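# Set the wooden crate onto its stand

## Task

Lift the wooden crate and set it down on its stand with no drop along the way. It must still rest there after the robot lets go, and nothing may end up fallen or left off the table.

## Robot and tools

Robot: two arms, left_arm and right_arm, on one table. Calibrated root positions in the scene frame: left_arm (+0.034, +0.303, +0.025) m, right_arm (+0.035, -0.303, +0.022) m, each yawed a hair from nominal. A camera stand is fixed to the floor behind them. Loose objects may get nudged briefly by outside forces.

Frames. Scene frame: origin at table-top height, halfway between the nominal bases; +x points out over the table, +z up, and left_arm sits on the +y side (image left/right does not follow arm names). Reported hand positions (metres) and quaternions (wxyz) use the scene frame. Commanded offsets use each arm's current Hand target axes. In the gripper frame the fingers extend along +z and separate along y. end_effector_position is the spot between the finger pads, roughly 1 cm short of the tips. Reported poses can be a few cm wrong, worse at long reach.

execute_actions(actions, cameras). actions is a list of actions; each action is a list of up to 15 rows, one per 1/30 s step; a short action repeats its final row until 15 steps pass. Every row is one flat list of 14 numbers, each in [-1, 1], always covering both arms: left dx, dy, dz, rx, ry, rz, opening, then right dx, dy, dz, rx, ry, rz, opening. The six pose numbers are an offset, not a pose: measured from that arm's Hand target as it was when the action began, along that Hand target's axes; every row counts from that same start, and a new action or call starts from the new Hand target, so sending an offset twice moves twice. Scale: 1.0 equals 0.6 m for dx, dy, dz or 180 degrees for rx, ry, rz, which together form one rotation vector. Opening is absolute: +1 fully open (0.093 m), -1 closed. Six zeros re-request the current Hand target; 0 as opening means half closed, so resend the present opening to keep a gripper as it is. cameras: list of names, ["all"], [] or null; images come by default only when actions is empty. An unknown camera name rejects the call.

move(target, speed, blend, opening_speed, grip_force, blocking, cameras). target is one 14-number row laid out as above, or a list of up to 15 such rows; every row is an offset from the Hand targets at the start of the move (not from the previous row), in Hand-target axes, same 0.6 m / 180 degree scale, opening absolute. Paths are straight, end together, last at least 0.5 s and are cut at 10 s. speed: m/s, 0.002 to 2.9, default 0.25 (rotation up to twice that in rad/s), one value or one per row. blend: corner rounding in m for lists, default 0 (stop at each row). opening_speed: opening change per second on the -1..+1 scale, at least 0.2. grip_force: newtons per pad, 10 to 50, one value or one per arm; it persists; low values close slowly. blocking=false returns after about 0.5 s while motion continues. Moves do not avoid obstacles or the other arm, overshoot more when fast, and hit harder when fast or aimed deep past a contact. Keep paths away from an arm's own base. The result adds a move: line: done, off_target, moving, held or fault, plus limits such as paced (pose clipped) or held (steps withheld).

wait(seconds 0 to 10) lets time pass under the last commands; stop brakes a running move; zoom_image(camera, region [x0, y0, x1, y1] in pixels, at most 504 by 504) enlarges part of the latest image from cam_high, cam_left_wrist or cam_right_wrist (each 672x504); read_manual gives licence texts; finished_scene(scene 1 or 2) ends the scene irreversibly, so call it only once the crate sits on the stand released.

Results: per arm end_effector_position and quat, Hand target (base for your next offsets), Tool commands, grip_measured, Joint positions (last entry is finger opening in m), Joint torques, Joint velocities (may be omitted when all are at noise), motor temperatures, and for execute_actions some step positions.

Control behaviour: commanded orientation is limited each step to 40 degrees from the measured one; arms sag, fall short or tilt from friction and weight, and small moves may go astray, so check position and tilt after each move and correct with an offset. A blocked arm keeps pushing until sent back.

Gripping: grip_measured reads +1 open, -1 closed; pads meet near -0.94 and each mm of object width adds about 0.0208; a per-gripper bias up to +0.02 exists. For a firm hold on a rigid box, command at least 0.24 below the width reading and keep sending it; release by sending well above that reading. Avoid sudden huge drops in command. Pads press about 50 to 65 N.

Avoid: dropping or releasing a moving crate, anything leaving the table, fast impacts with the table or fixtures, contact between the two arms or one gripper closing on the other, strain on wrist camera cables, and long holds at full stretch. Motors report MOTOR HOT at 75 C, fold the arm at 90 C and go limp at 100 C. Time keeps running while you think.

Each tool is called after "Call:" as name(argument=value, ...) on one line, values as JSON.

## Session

Call:
execute_actions(actions=[])

Call:
zoom_image(camera="cam_high", region=[170, 90, 530, 340])

Scene clock: 0.00 s.
left_arm: end_effector_position=(+0.4217, +0.3170, +0.1073) grip_measured=+1.000 end_effector_quat_wxyz=(+0.563, -0.034, +0.825, +0.025) | right_arm: end_effector_position=(+0.4060, -0.3217, +0.0962) grip_measured=+1.000 end_effector_quat_wxyz=(+0.551, +0.040, +0.830, -0.078)
Joint positions: left_arm=[0.024 1.561 0.362 0.825 -0.079 -0.028 0.093] | right_arm=[0.052 1.534 0.311 0.824 0.216 -0.002 0.093]
Joint velocities: within noise
Joint torques (N m): no reading
Motor temperatures (°C): left_arm=[29 29 33 28 28 26 27] | right_arm=[31 28 30 32 29 25 29]
Heat: left arm: 33 °C; right arm: 32 °C.
Hand target: left_arm +0.4285, +0.3163, +0.1229; +0.583, -0.036, +0.811, +0.021 | right_arm +0.4110, -0.3208, +0.1061; +0.564, +0.042, +0.822, -0.073
Tool commands: left_gripper/opening=+1.0 right_gripper/opening=+1.0

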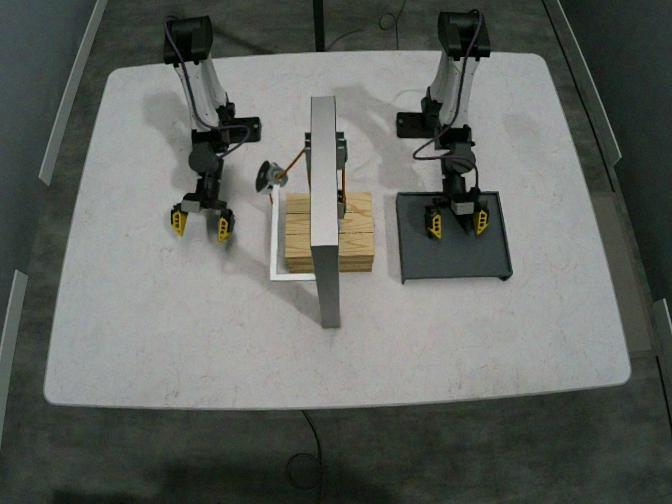

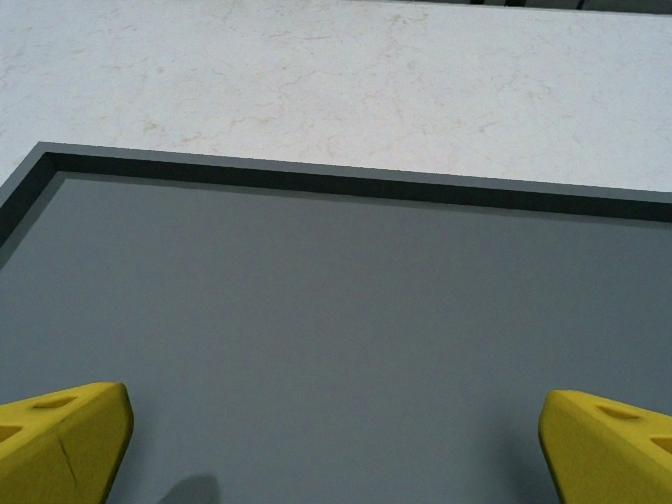

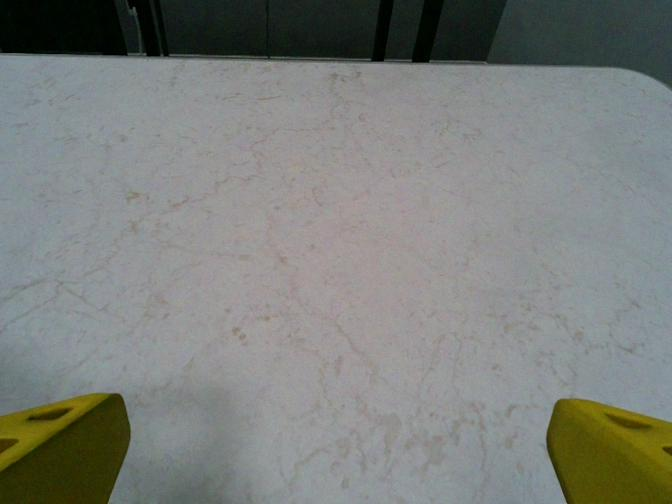

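Scaled by 1.400 from the camera's 672x504 image, which has a finer 960x720 frame.

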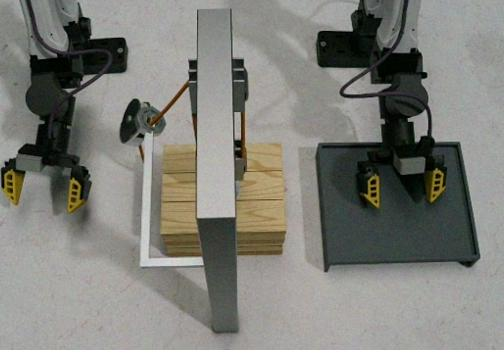

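Call:
move(target=[[-0.042,0.1925,-0.0475,-0.2934,0.3152,-0.4046,1,-0.0397,0.1782,-0.2425,-0.3265,-0.1169,-0.0383,1],[0.0143,0.2793,0.0442,-0.2934,0.3152,-0.4046,1,-0.0397,0.1782,-0.2425,-0.3265,-0.1169,-0.0383,1]], speed=0.3, blend=[0.02,0], cameras=["all"])

Scene clock: 24.17 s.
left_arm: end_effector_position=(+0.4330, +0.4850, +0.0927) grip_measured=+1.000 end_effector_quat_wxyz=(+0.009, +0.709, -0.705, -0.005) | right_arm: end_effector_position=(+0.3065, -0.1936, +0.1662) grip_measured=+1.000 end_effector_quat_wxyz=(+0.635, -0.287, +0.656, +0.290)
Joint positions: left_arm=[0.449 2.275 2.017 -1.333 -0.004 -1.149 0.093] | right_arm=[-0.097 1.347 0.054 1.251 -0.944 -0.019 0.093]
Joint torques (N m): left_arm=[-0.72 -11.47 8.59 -0.07 0.01 0.16] | right_arm=[0.29 -1.74 3.63 2.68 -0.42 0.03]
Motor temperatures (°C): left_arm=[29 32 36 32 28 26 27] | right_arm=[31 29 33 38 29 25 29]
Heat: left arm: 36 °C; right arm: 38 °C.
Hand target: left_arm +0.4370, +0.4851, +0.1052; -0.001, +0.707, -0.707, +0.000 | right_arm +0.3019, -0.1907, +0.1719; +0.641, -0.299, +0.641, +0.298
Off the commanded pose: left_arm 0.013 m, 1 deg | right_arm 0.008 m, 2 deg.
move: off_target (left_arm)

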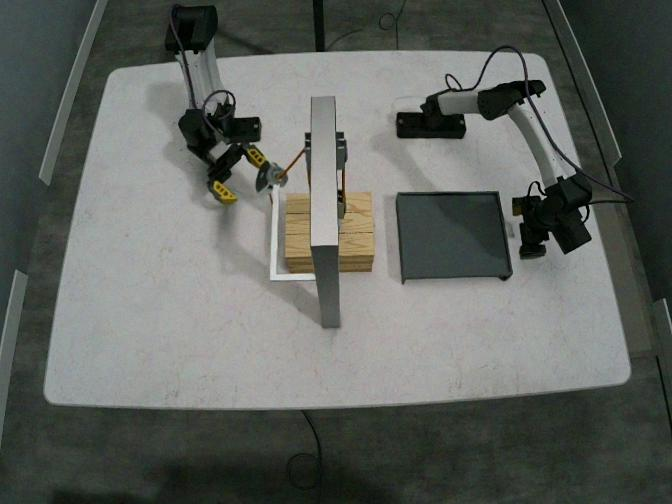

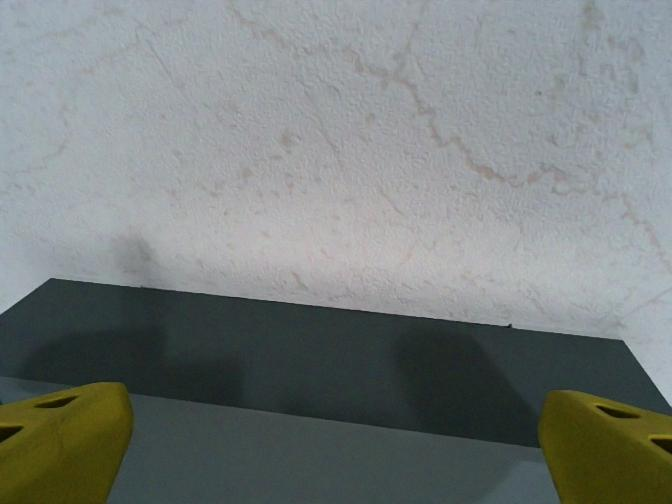

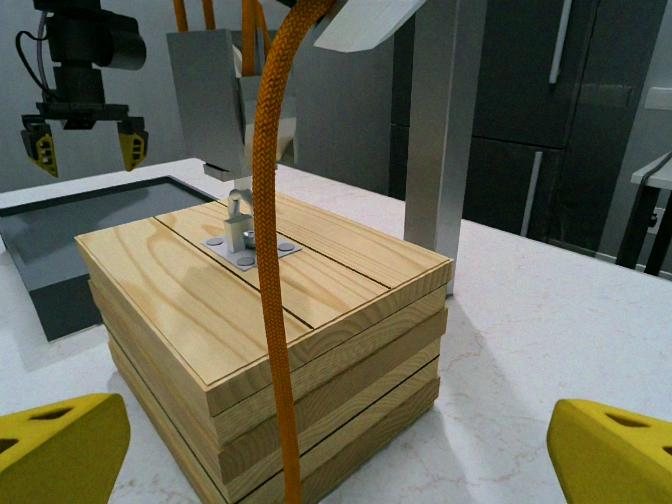

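Call:
move(target=[[0,0,0.109,0,0,0,1,0,0.0055,0.1362,0,0,0,1],[0,0,0.109,0,0,0,1,0,0.0055,0.1362,0,0,0,-1]], speed=0.15, opening_speed=1.5, cameras=["all"])

Scene clock: 36.27 s.
left_arm: end_effector_position=(+0.4334, +0.4849, +0.0392) grip_measured=+1.000 end_effector_quat_wxyz=(+0.006, +0.708, -0.706, -0.004) | right_arm: end_effector_position=(+0.3460, -0.1306, +0.1529) grip_measured=-0.969 end_effector_quat_wxyz=(+0.617, -0.297, +0.666, +0.296)
Joint positions: left_arm=[0.449 2.298 1.842 -1.129 -0.002 -1.148 0.093] | right_arm=[0.22 1.602 0.22 1.301 -0.649 -0.02 0]
Joint torques (N m): left_arm=[-0.7 -10.89 5.31 0.28 0 0.16] | right_arm=[0.65 -3.44 5.98 2.97 -0.09 0.03]
Motor temperatures (°C): left_arm=[29 38 38 30 28 26 27] | right_arm=[31 29 33 40 29 25 29]
Heat: left arm: 38 °C; right arm: 40 °C.
Hand target: left_arm +0.4370, +0.4852, +0.0398; -0.001, +0.707, -0.707, +0.000 | right_arm +0.3519, -0.1260, +0.1718; +0.641, -0.299, +0.641, +0.298
Off the commanded pose: left_arm 0.004 m, 1 deg | right_arm 0.020 m, 4 deg.
move: off_target (right_arm); target 2's new opening was sent with right_arm's hand 0.020 m and 4 deg from that target

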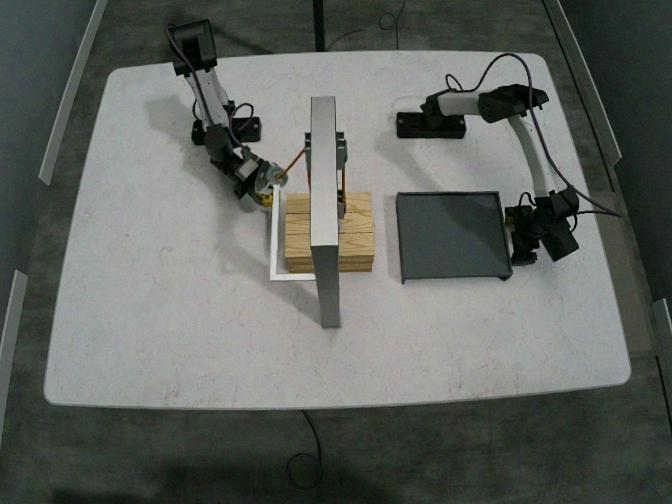

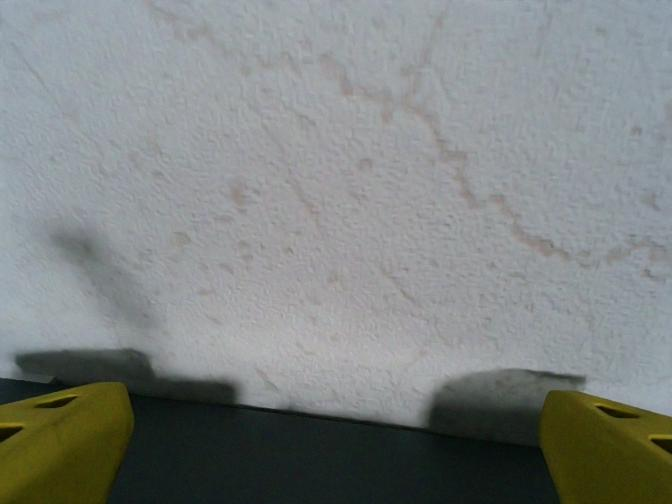

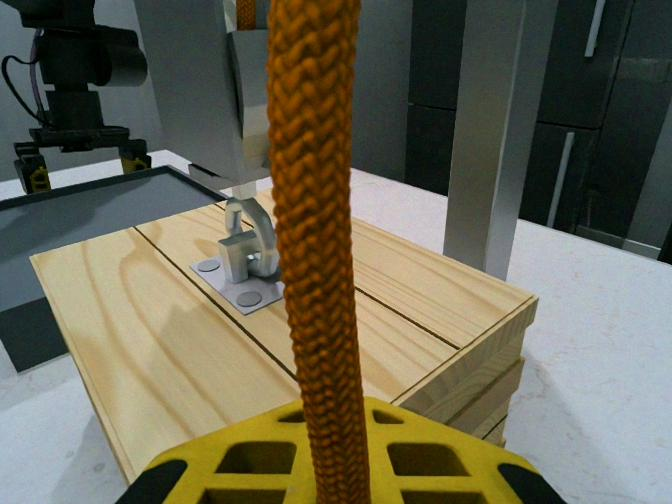

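Call:
move(target=[[0,0,0,0,0,0,1,0.0863,-0.3138,-0.0935,0.111,0,0,-1],[0,0,0,0,0,0,1,0.1863,-0.5423,-0.1845,0.222,0,0,-1],[0,0,0,0,0,0,1,0.2363,-0.7007,-0.2693,0.261,0,0,-1],[0,0,0,0,0,0,1,0.2663,-0.8458,-0.3542,0.278,0,0,-1],[0,0,0,0,0,0,1,0.3163,-0.9723,-0.4113,0.278,0,0,-1]], speed=0.1, blend=[0.03,0.03,0.03,0.03,0], cameras=["cam_high","cam_right_wrist"])

Call:
zoom_image(camera="cam_high", region=[250, 130, 520, 300])

Scene clock: 52.67 s.
left_arm: end_effector_position=(+0.4334, +0.4849, +0.0392) grip_measured=+1.000 end_effector_quat_wxyz=(+0.006, +0.708, -0.706, -0.004) | right_arm: end_effector_position=(+0.5667, -0.4870, +0.0689) grip_measured=-0.969 end_effector_quat_wxyz=(+0.705, -0.422, +0.550, +0.146)
Joint positions: left_arm=[0.449 2.298 1.842 -1.129 -0.002 -1.148 0.093] | right_arm=[-0.631 2.88 1.88 1.458 -1.485 0.006 0]
Joint torques (N m): left_arm=[-0.7 -10.89 5.3 0.28 0 0.16] | right_arm=[-17.55 0.05 4.08 0.47 3.81 0.57]
Motor temperatures (°C): left_arm=[29 41 37 30 28 26 27] | right_arm=[38 30 33 42 35 25 29]
Heat: left arm: 41 °C; right arm: 42 °C.
Hand target: left_arm +0.4370, +0.4852, +0.0398; -0.001, +0.707, -0.707, +0.000 | right_arm +0.6399, -0.6903, -0.0174; +0.723, -0.115, +0.680, +0.038
Off the commanded pose: left_arm 0.004 m, 1 deg | right_arm 0.233 m, 55 deg; orientation clipped.
move: off_target (right_arm); limits=paced
Images, in order (width x height): cam_high 672x504, cam_right_wrist 672x504.

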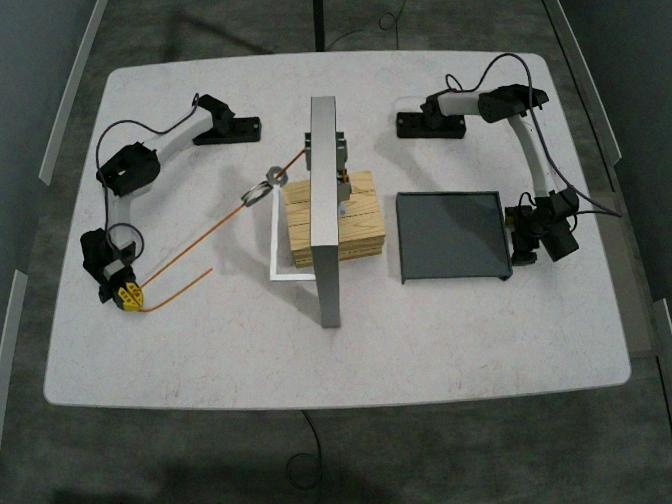

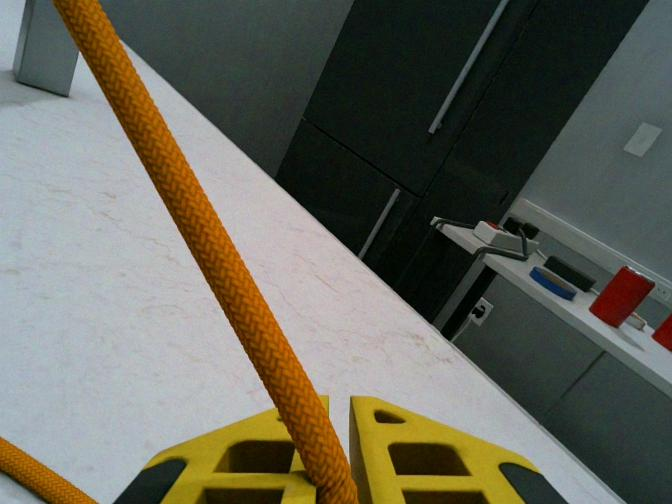

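Scaled by 1.867 from the camera's 672x504 image, which has a finer 960x720 frame.

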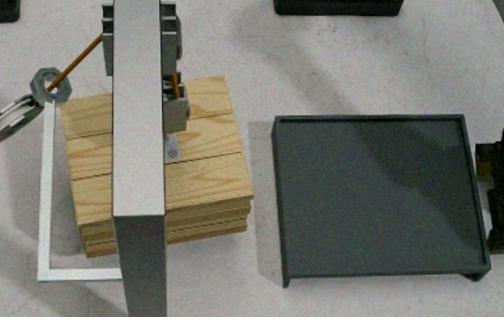

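Call:
move(target=[0.583,0,0,0,0,0,1,0,0,0,0,0,0,-1], speed=0.13, cameras=["cam_high"])

Call:
zoom_image(camera="cam_high", region=[200, 130, 470, 300])

Scene clock: 58.57 s.
left_arm: end_effector_position=(+0.4355, +0.1555, +0.0366) grip_measured=+1.000 end_effector_quat_wxyz=(-0.016, +0.700, -0.714, -0.017) | right_arm: end_effector_position=(+0.5667, -0.4870, +0.0689) grip_measured=-0.969 end_effector_quat_wxyz=(+0.705, -0.422, +0.551, +0.146)
Joint positions: left_arm=[-0.347 2.259 1.766 -1.095 -0.044 -1.921 0.093] | right_arm=[-0.631 2.88 1.88 1.458 -1.485 0.007 0]
Joint torques (N m): left_arm=[-2 -9.42 8.14 0.08 0.27 -0.26] | right_arm=[-17.59 0.14 4.25 0.46 3.79 0.57]
Motor temperatures (°C): left_arm=[29 42 37 30 28 26 27] | right_arm=[43 29 33 40 41 25 30]
Heat: left arm: 42 °C; right arm: 43 °C.
Hand target: left_arm +0.4369, +0.1354, +0.0393; -0.001, +0.707, -0.707, +0.000 | right_arm +0.6399, -0.6903, -0.0174; +0.723, -0.115, +0.680, +0.038
Off the commanded pose: left_arm 0.020 m, 3 deg | right_arm 0.233 m, 40 deg.
move: off_target (left_arm, right_arm)
Images, in order (width x height): cam_high 672x504.

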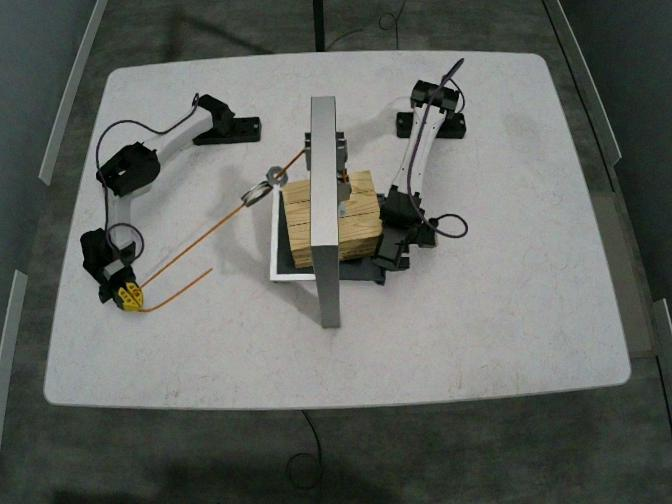

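Scaled by 1.867 from the camera's 672x504 image, which has a finer 960x720 frame.

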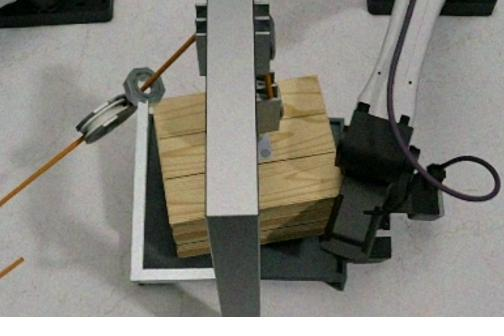

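Call:
move(target=[-0.152,0,0,0,0,0,1,0,0,0,0,0,0,-1], speed=0.08, cameras=["cam_high"])

Call:
zoom_image(camera="cam_high", region=[260, 160, 400, 300])

Scene clock: 67.53 s.
left_arm: end_effector_position=(+0.4347, +0.2140, +0.0260) grip_measured=+1.000 end_effector_quat_wxyz=(+0.020, +0.699, -0.714, -0.001) | right_arm: end_effector_position=(+0.5667, -0.4870, +0.0689) grip_measured=-0.969 end_effector_quat_wxyz=(+0.705, -0.422, +0.551, +0.146)
Joint positions: left_arm=[-0.183 2.21 1.64 -1.025 0.033 -1.755 0.093] | right_arm=[-0.631 2.88 1.88 1.458 -1.485 0.007 0]
Joint torques (N m): left_arm=[0.62 -13.59 4.21 0.11 -0.32 0.11] | right_arm=[-17.51 0.02 4.15 0.48 3.83 0.55]
Motor temperatures (°C): left_arm=[29 41 38 29 28 26 27] | right_arm=[50 29 33 38 47 25 30]
Heat: left arm: 41 °C; right arm: 50 °C.
Hand target: left_arm +0.4369, +0.2266, +0.0394; -0.001, +0.707, -0.707, +0.000 | right_arm +0.6399, -0.6903, -0.0174; +0.723, -0.115, +0.680, +0.038
Off the commanded pose: left_arm 0.019 m, 3 deg | right_arm 0.233 m, 40 deg.
move: off_target (left_arm, right_arm)
Images, in order (width x height): cam_high 672x504.

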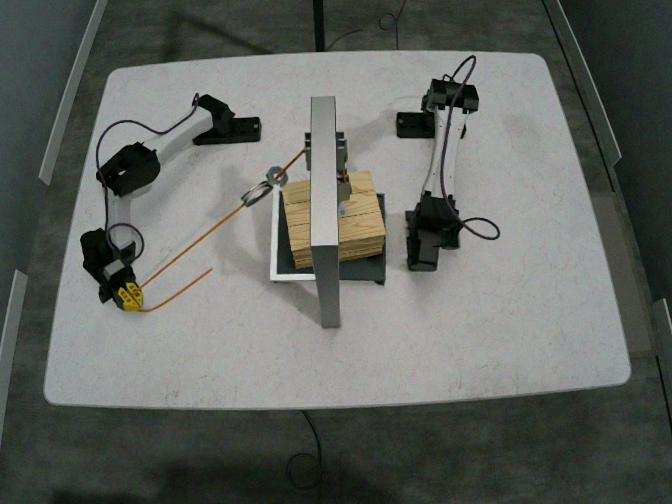

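Scaled by 3.600 from the camera's 672x504 image, which has a finer 960x720 frame.

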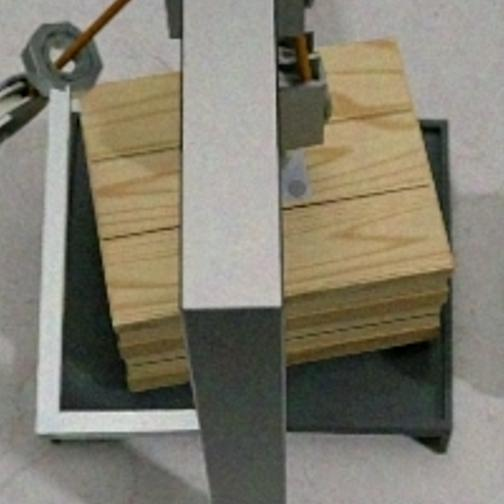

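Call:
move(target=[[0,0,-0.159,0,0,0,1,0,0,0,0,0,0,-1],[0.186,0,-0.159,0,0,0,1,0,0,0,0,0,0,-1]], speed=[0.15,0.08], blend=[0.02,0], cameras=["cam_high"])

Call:
zoom_image(camera="cam_high", region=[260, 160, 400, 300])

Scene clock: 81.90 s.
left_arm: end_effector_position=(+0.4407, +0.1341, +0.1260) grip_measured=+1.000 end_effector_quat_wxyz=(-0.010, +0.718, -0.696, -0.014) | right_arm: end_effector_position=(+0.5667, -0.4870, +0.0689) grip_measured=-0.969 end_effector_quat_wxyz=(+0.705, -0.422, +0.551, +0.146)
Joint positions: left_arm=[-0.382 2.295 2.183 -1.479 -0.029 -2.007 0.093] | right_arm=[-0.631 2.88 1.88 1.458 -1.485 0.007 0]
Joint torques (N m): left_arm=[-2.56 -10.65 8.66 -0.06 0.15 0.06] | right_arm=[-17.54 0.08 4.26 0.5 3.81 0.55]
Motor temperatures (°C): left_arm=[29 44 37 29 28 26 27] | right_arm=[58 29 33 36 54 26 30]
Heat: left arm: 44 °C; right arm: 58 °C.
Hand target: left_arm +0.4369, +0.1148, +0.1347; -0.001, +0.707, -0.707, +0.000 | right_arm +0.6399, -0.6903, -0.0174; +0.723, -0.115, +0.680, +0.038
Off the commanded pose: left_arm 0.021 m, 3 deg | right_arm 0.233 m, 40 deg.
move: off_target (left_arm, right_arm)
Images, in order (width x height): cam_high 672x504.

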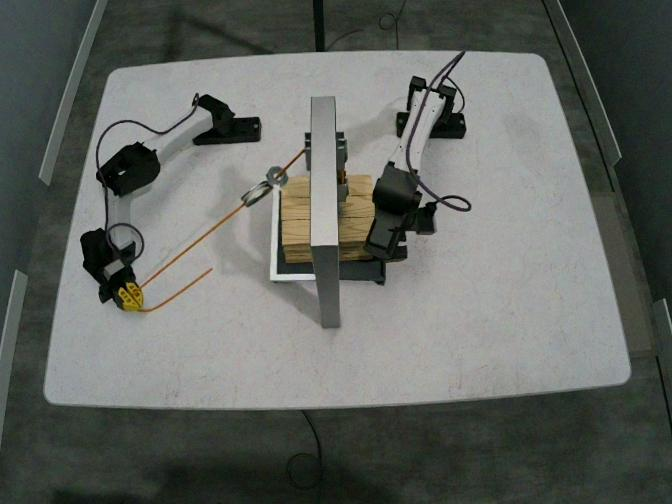

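Scaled by 3.600 from the camera's 672x504 image, which has a finer 960x720 frame.

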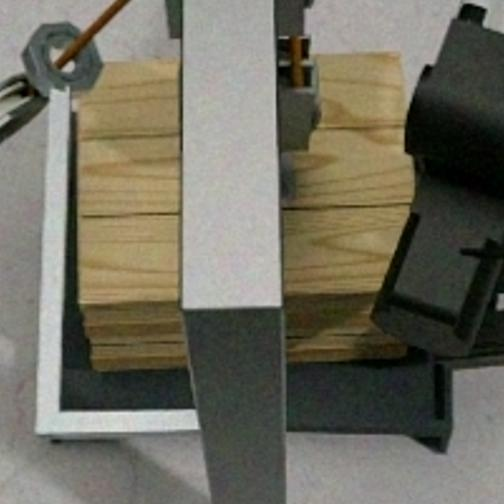

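Call:
move(target=[0,0,0,0,0,0,1,-0.370,0.530,-0.163,0,0,0,-1], speed=0.06, cameras=["cam_high"])

Call:
zoom_image(camera="cam_high", region=[260, 160, 400, 300])

Scene clock: 95.57 s.
left_arm: end_effector_position=(+0.4334, +0.1292, +0.1262) grip_measured=+1.000 end_effector_quat_wxyz=(-0.006, +0.707, -0.707, -0.024) | right_arm: end_effector_position=(+0.4626, -0.3802, +0.1445) grip_measured=-0.969 end_effector_quat_wxyz=(+0.707, -0.102, +0.697, +0.055)
Joint positions: left_arm=[-0.399 2.295 2.183 -1.499 -0.029 -1.993 0.093] | right_arm=[-0.406 1.972 0.527 1.453 -0.634 -0.063 0]
Joint torques (N m): left_arm=[-1.33 -10.56 8.75 0.08 0.15 0.01] | right_arm=[0.58 -8.99 3.08 2.66 -0.03 -0.27]
Motor temperatures (°C): left_arm=[30 44 38 29 28 26 27] | right_arm=[57 30 32 40 51 26 30]
Heat: left arm: 44 °C; right arm: 57 °C.
Hand target: left_arm +0.4369, +0.1148, +0.1347; -0.001, +0.707, -0.707, +0.000 | right_arm +0.4612, -0.3803, +0.1612; +0.723, -0.115, +0.680, +0.038
Off the commanded pose: left_arm 0.017 m, 3 deg | right_arm 0.017 m, 4 deg.
move: off_target (left_arm, right_arm)
Images, in order (width x height): cam_high 672x504.

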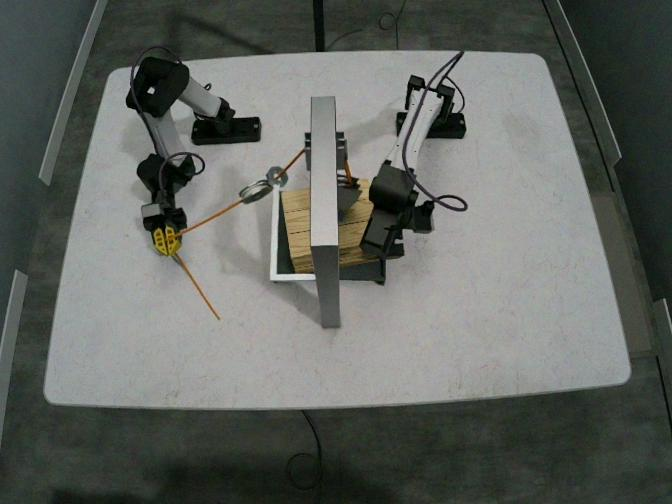

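Scaled by 3.600 from the camera's 672x504 image, which has a finer 960x720 frame.

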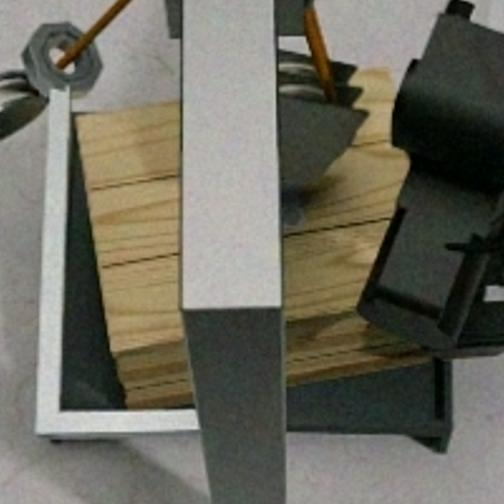

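Call:
move(target=[[-0.19,0,0,0,0,0,1,0,0,0,0,0,0,-1],[-0.475,0,-0.008,0,0.222,0,1,0,0,0,0,0,0,-1]], speed=[0.1,0.3], blend=[0.03,0], cameras=["cam_high","cam_left_wrist"])

Call:
zoom_image(camera="cam_high", region=[260, 160, 400, 300])

Call:
zoom_image(camera="cam_left_wrist", region=[100, 260, 460, 504])

Scene clock: 105.80 s.
left_arm: end_effector_position=(+0.4348, +0.4037, +0.1295) grip_measured=+1.000 end_effector_quat_wxyz=(+0.178, +0.688, -0.656, +0.255) | right_arm: end_effector_position=(+0.4626, -0.3802, +0.1445) grip_measured=-0.969 end_effector_quat_wxyz=(+0.707, -0.102, +0.697, +0.055)
Joint positions: left_arm=[0.503 2.279 2.036 -1.528 0.605 -1.076 0.093] | right_arm=[-0.406 1.972 0.527 1.453 -0.634 -0.063 0]
Joint torques (N m): left_arm=[-0.66 -10.32 8.31 -0.45 0.42 0.17] | right_arm=[0.57 -9.05 3.12 2.65 -0.03 -0.23]
Motor temperatures (°C): left_arm=[29 46 38 29 28 26 27] | right_arm=[50 33 32 41 44 25 30]
Heat: left arm: 46 °C; right arm: 50 °C.
Hand target: left_arm +0.4370, +0.3998, +0.1399; +0.241, +0.665, -0.665, +0.241 | right_arm +0.4612, -0.3803, +0.1612; +0.723, -0.115, +0.680, +0.038
Off the commanded pose: left_arm 0.011 m, 8 deg | right_arm 0.017 m, 4 deg.
joint sent to its limit (left arm) — joint 4 (wrist pitch), lower limit. The joint targets are off in position and orientation.
move: off_target (left_arm, right_arm)
Images, in order (width x height): cam_high 672x504, cam_left_wrist 672x504.

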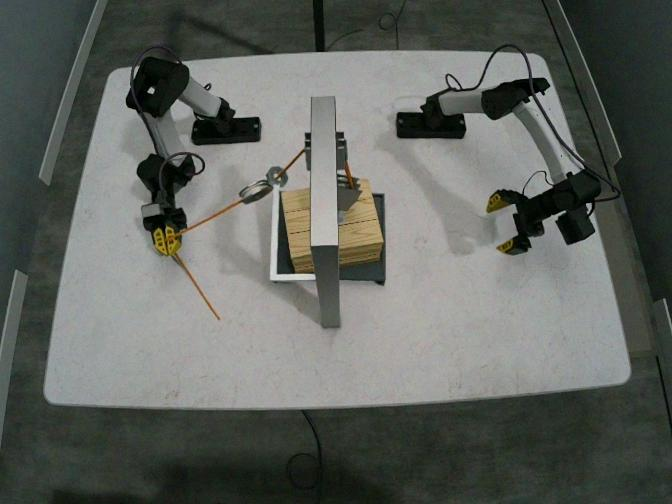

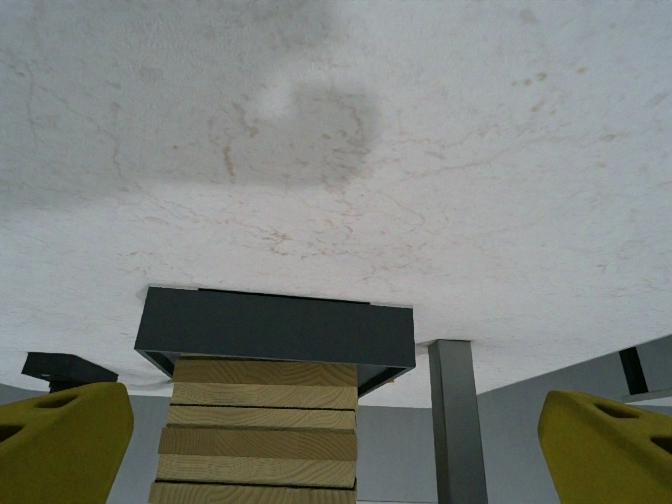

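Scaled by 3.600 from the camera's 672x504 image, which has a finer 960x720 frame.

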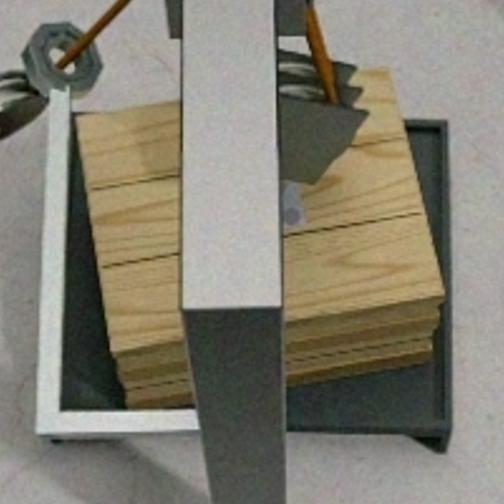

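Scaled by 1.400 from the camera's 672x504 image, which has a finer 960x720 frame.

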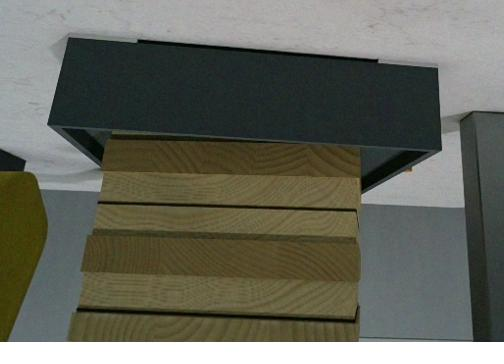

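Call:
move(target=[[0,0,0,0,0,0,1,0.12,0.14,-0.04,0,0,0,-1],[0,0,0,0,0,0,1,0.12,0.14,-0.04,0,0,0,0.7],[0,0,0,0,0,0,1,0.11,0.09,-0.17,0,0,0,0.7]], speed=0.15, opening_speed=1.2, cameras=["cam_high","cam_left_wrist","cam_right_wrist"])

Call:
zoom_image(camera="cam_high", region=[170, 130, 410, 330])

Scene clock: 128.43 s.
left_arm: end_effector_position=(+0.4346, +0.4043, +0.1295) grip_measured=+1.000 end_effector_quat_wxyz=(+0.178, +0.688, -0.655, +0.255) | right_arm: end_effector_position=(+0.3483, -0.3555, +0.0554) grip_measured=+0.698 end_effector_quat_wxyz=(+0.601, -0.105, +0.788, +0.084)
Joint positions: left_arm=[0.505 2.279 2.036 -1.528 0.605 -1.076 0.093] | right_arm=[-0.545 1.962 0.13 1.453 -0.784 -0.269 0.079]
Joint torques (N m): left_arm=[-0.61 -10.3 8.29 -0.45 0.42 0.17] | right_arm=[-0.38 -6.11 1.99 3.49 -0.63 -0.25]
Motor temperatures (°C): left_arm=[29 49 40 29 28 26 27] | right_arm=[42 35 32 44 38 25 30]
Heat: left arm: 49 °C; right arm: 44 °C.
Hand target: left_arm +0.4370, +0.3998, +0.1399; +0.241, +0.665, -0.665, +0.241 | right_arm +0.3552, -0.3569, +0.0845; +0.723, -0.115, +0.680, +0.038
Off the commanded pose: left_arm 0.012 m, 8 deg | right_arm 0.030 m, 19 deg.
joint sent to its limit (left arm) — joint 4 (wrist pitch), lower limit. The joint targets are off in position and orientation.
joint sent to its limit (right arm) — joint 4 (wrist pitch), upper limit. The joint targets are off in position and orientation.
move: off_target (left_arm, right_arm); target 2's new opening was sent with right_arm's hand 0.023 m and 18 deg from that target

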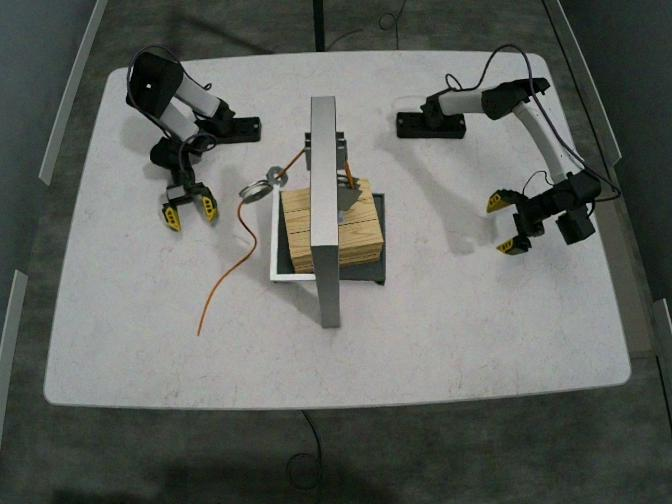

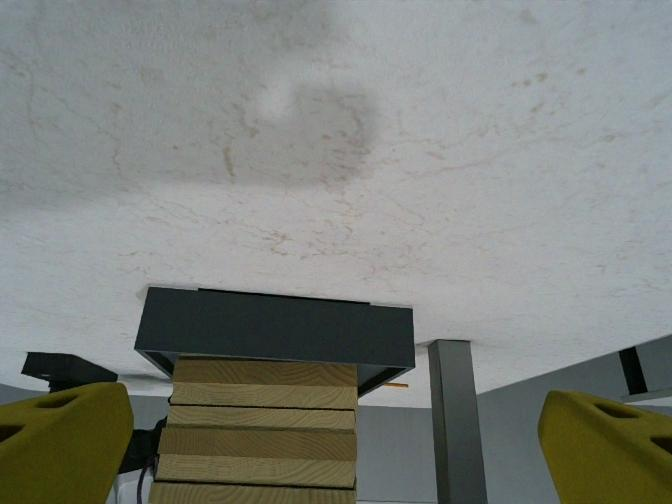

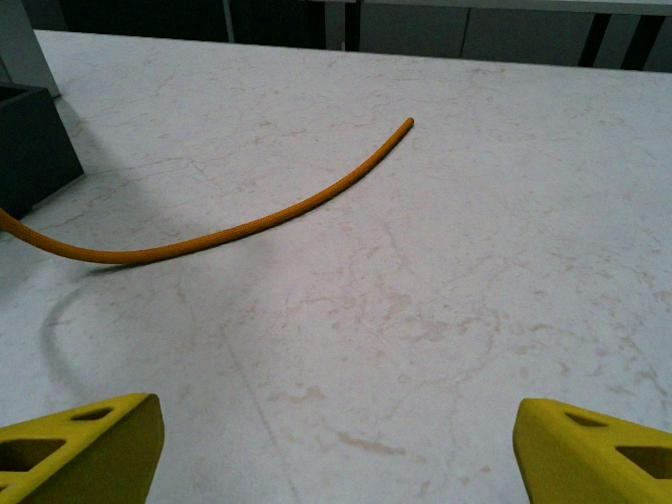

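Scaled by 2.100 from the camera's 672x504 image, which has a finer 960x720 frame.

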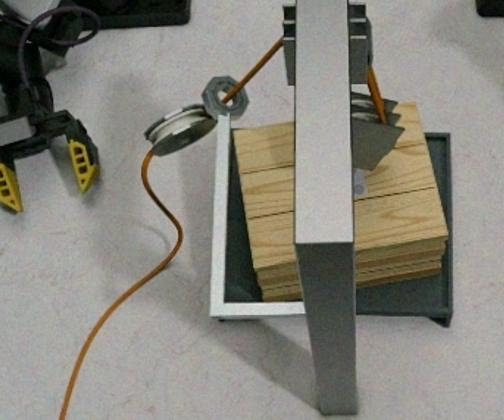

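Call:
finished_scene(scene=2)

The scene is finished: the task was done.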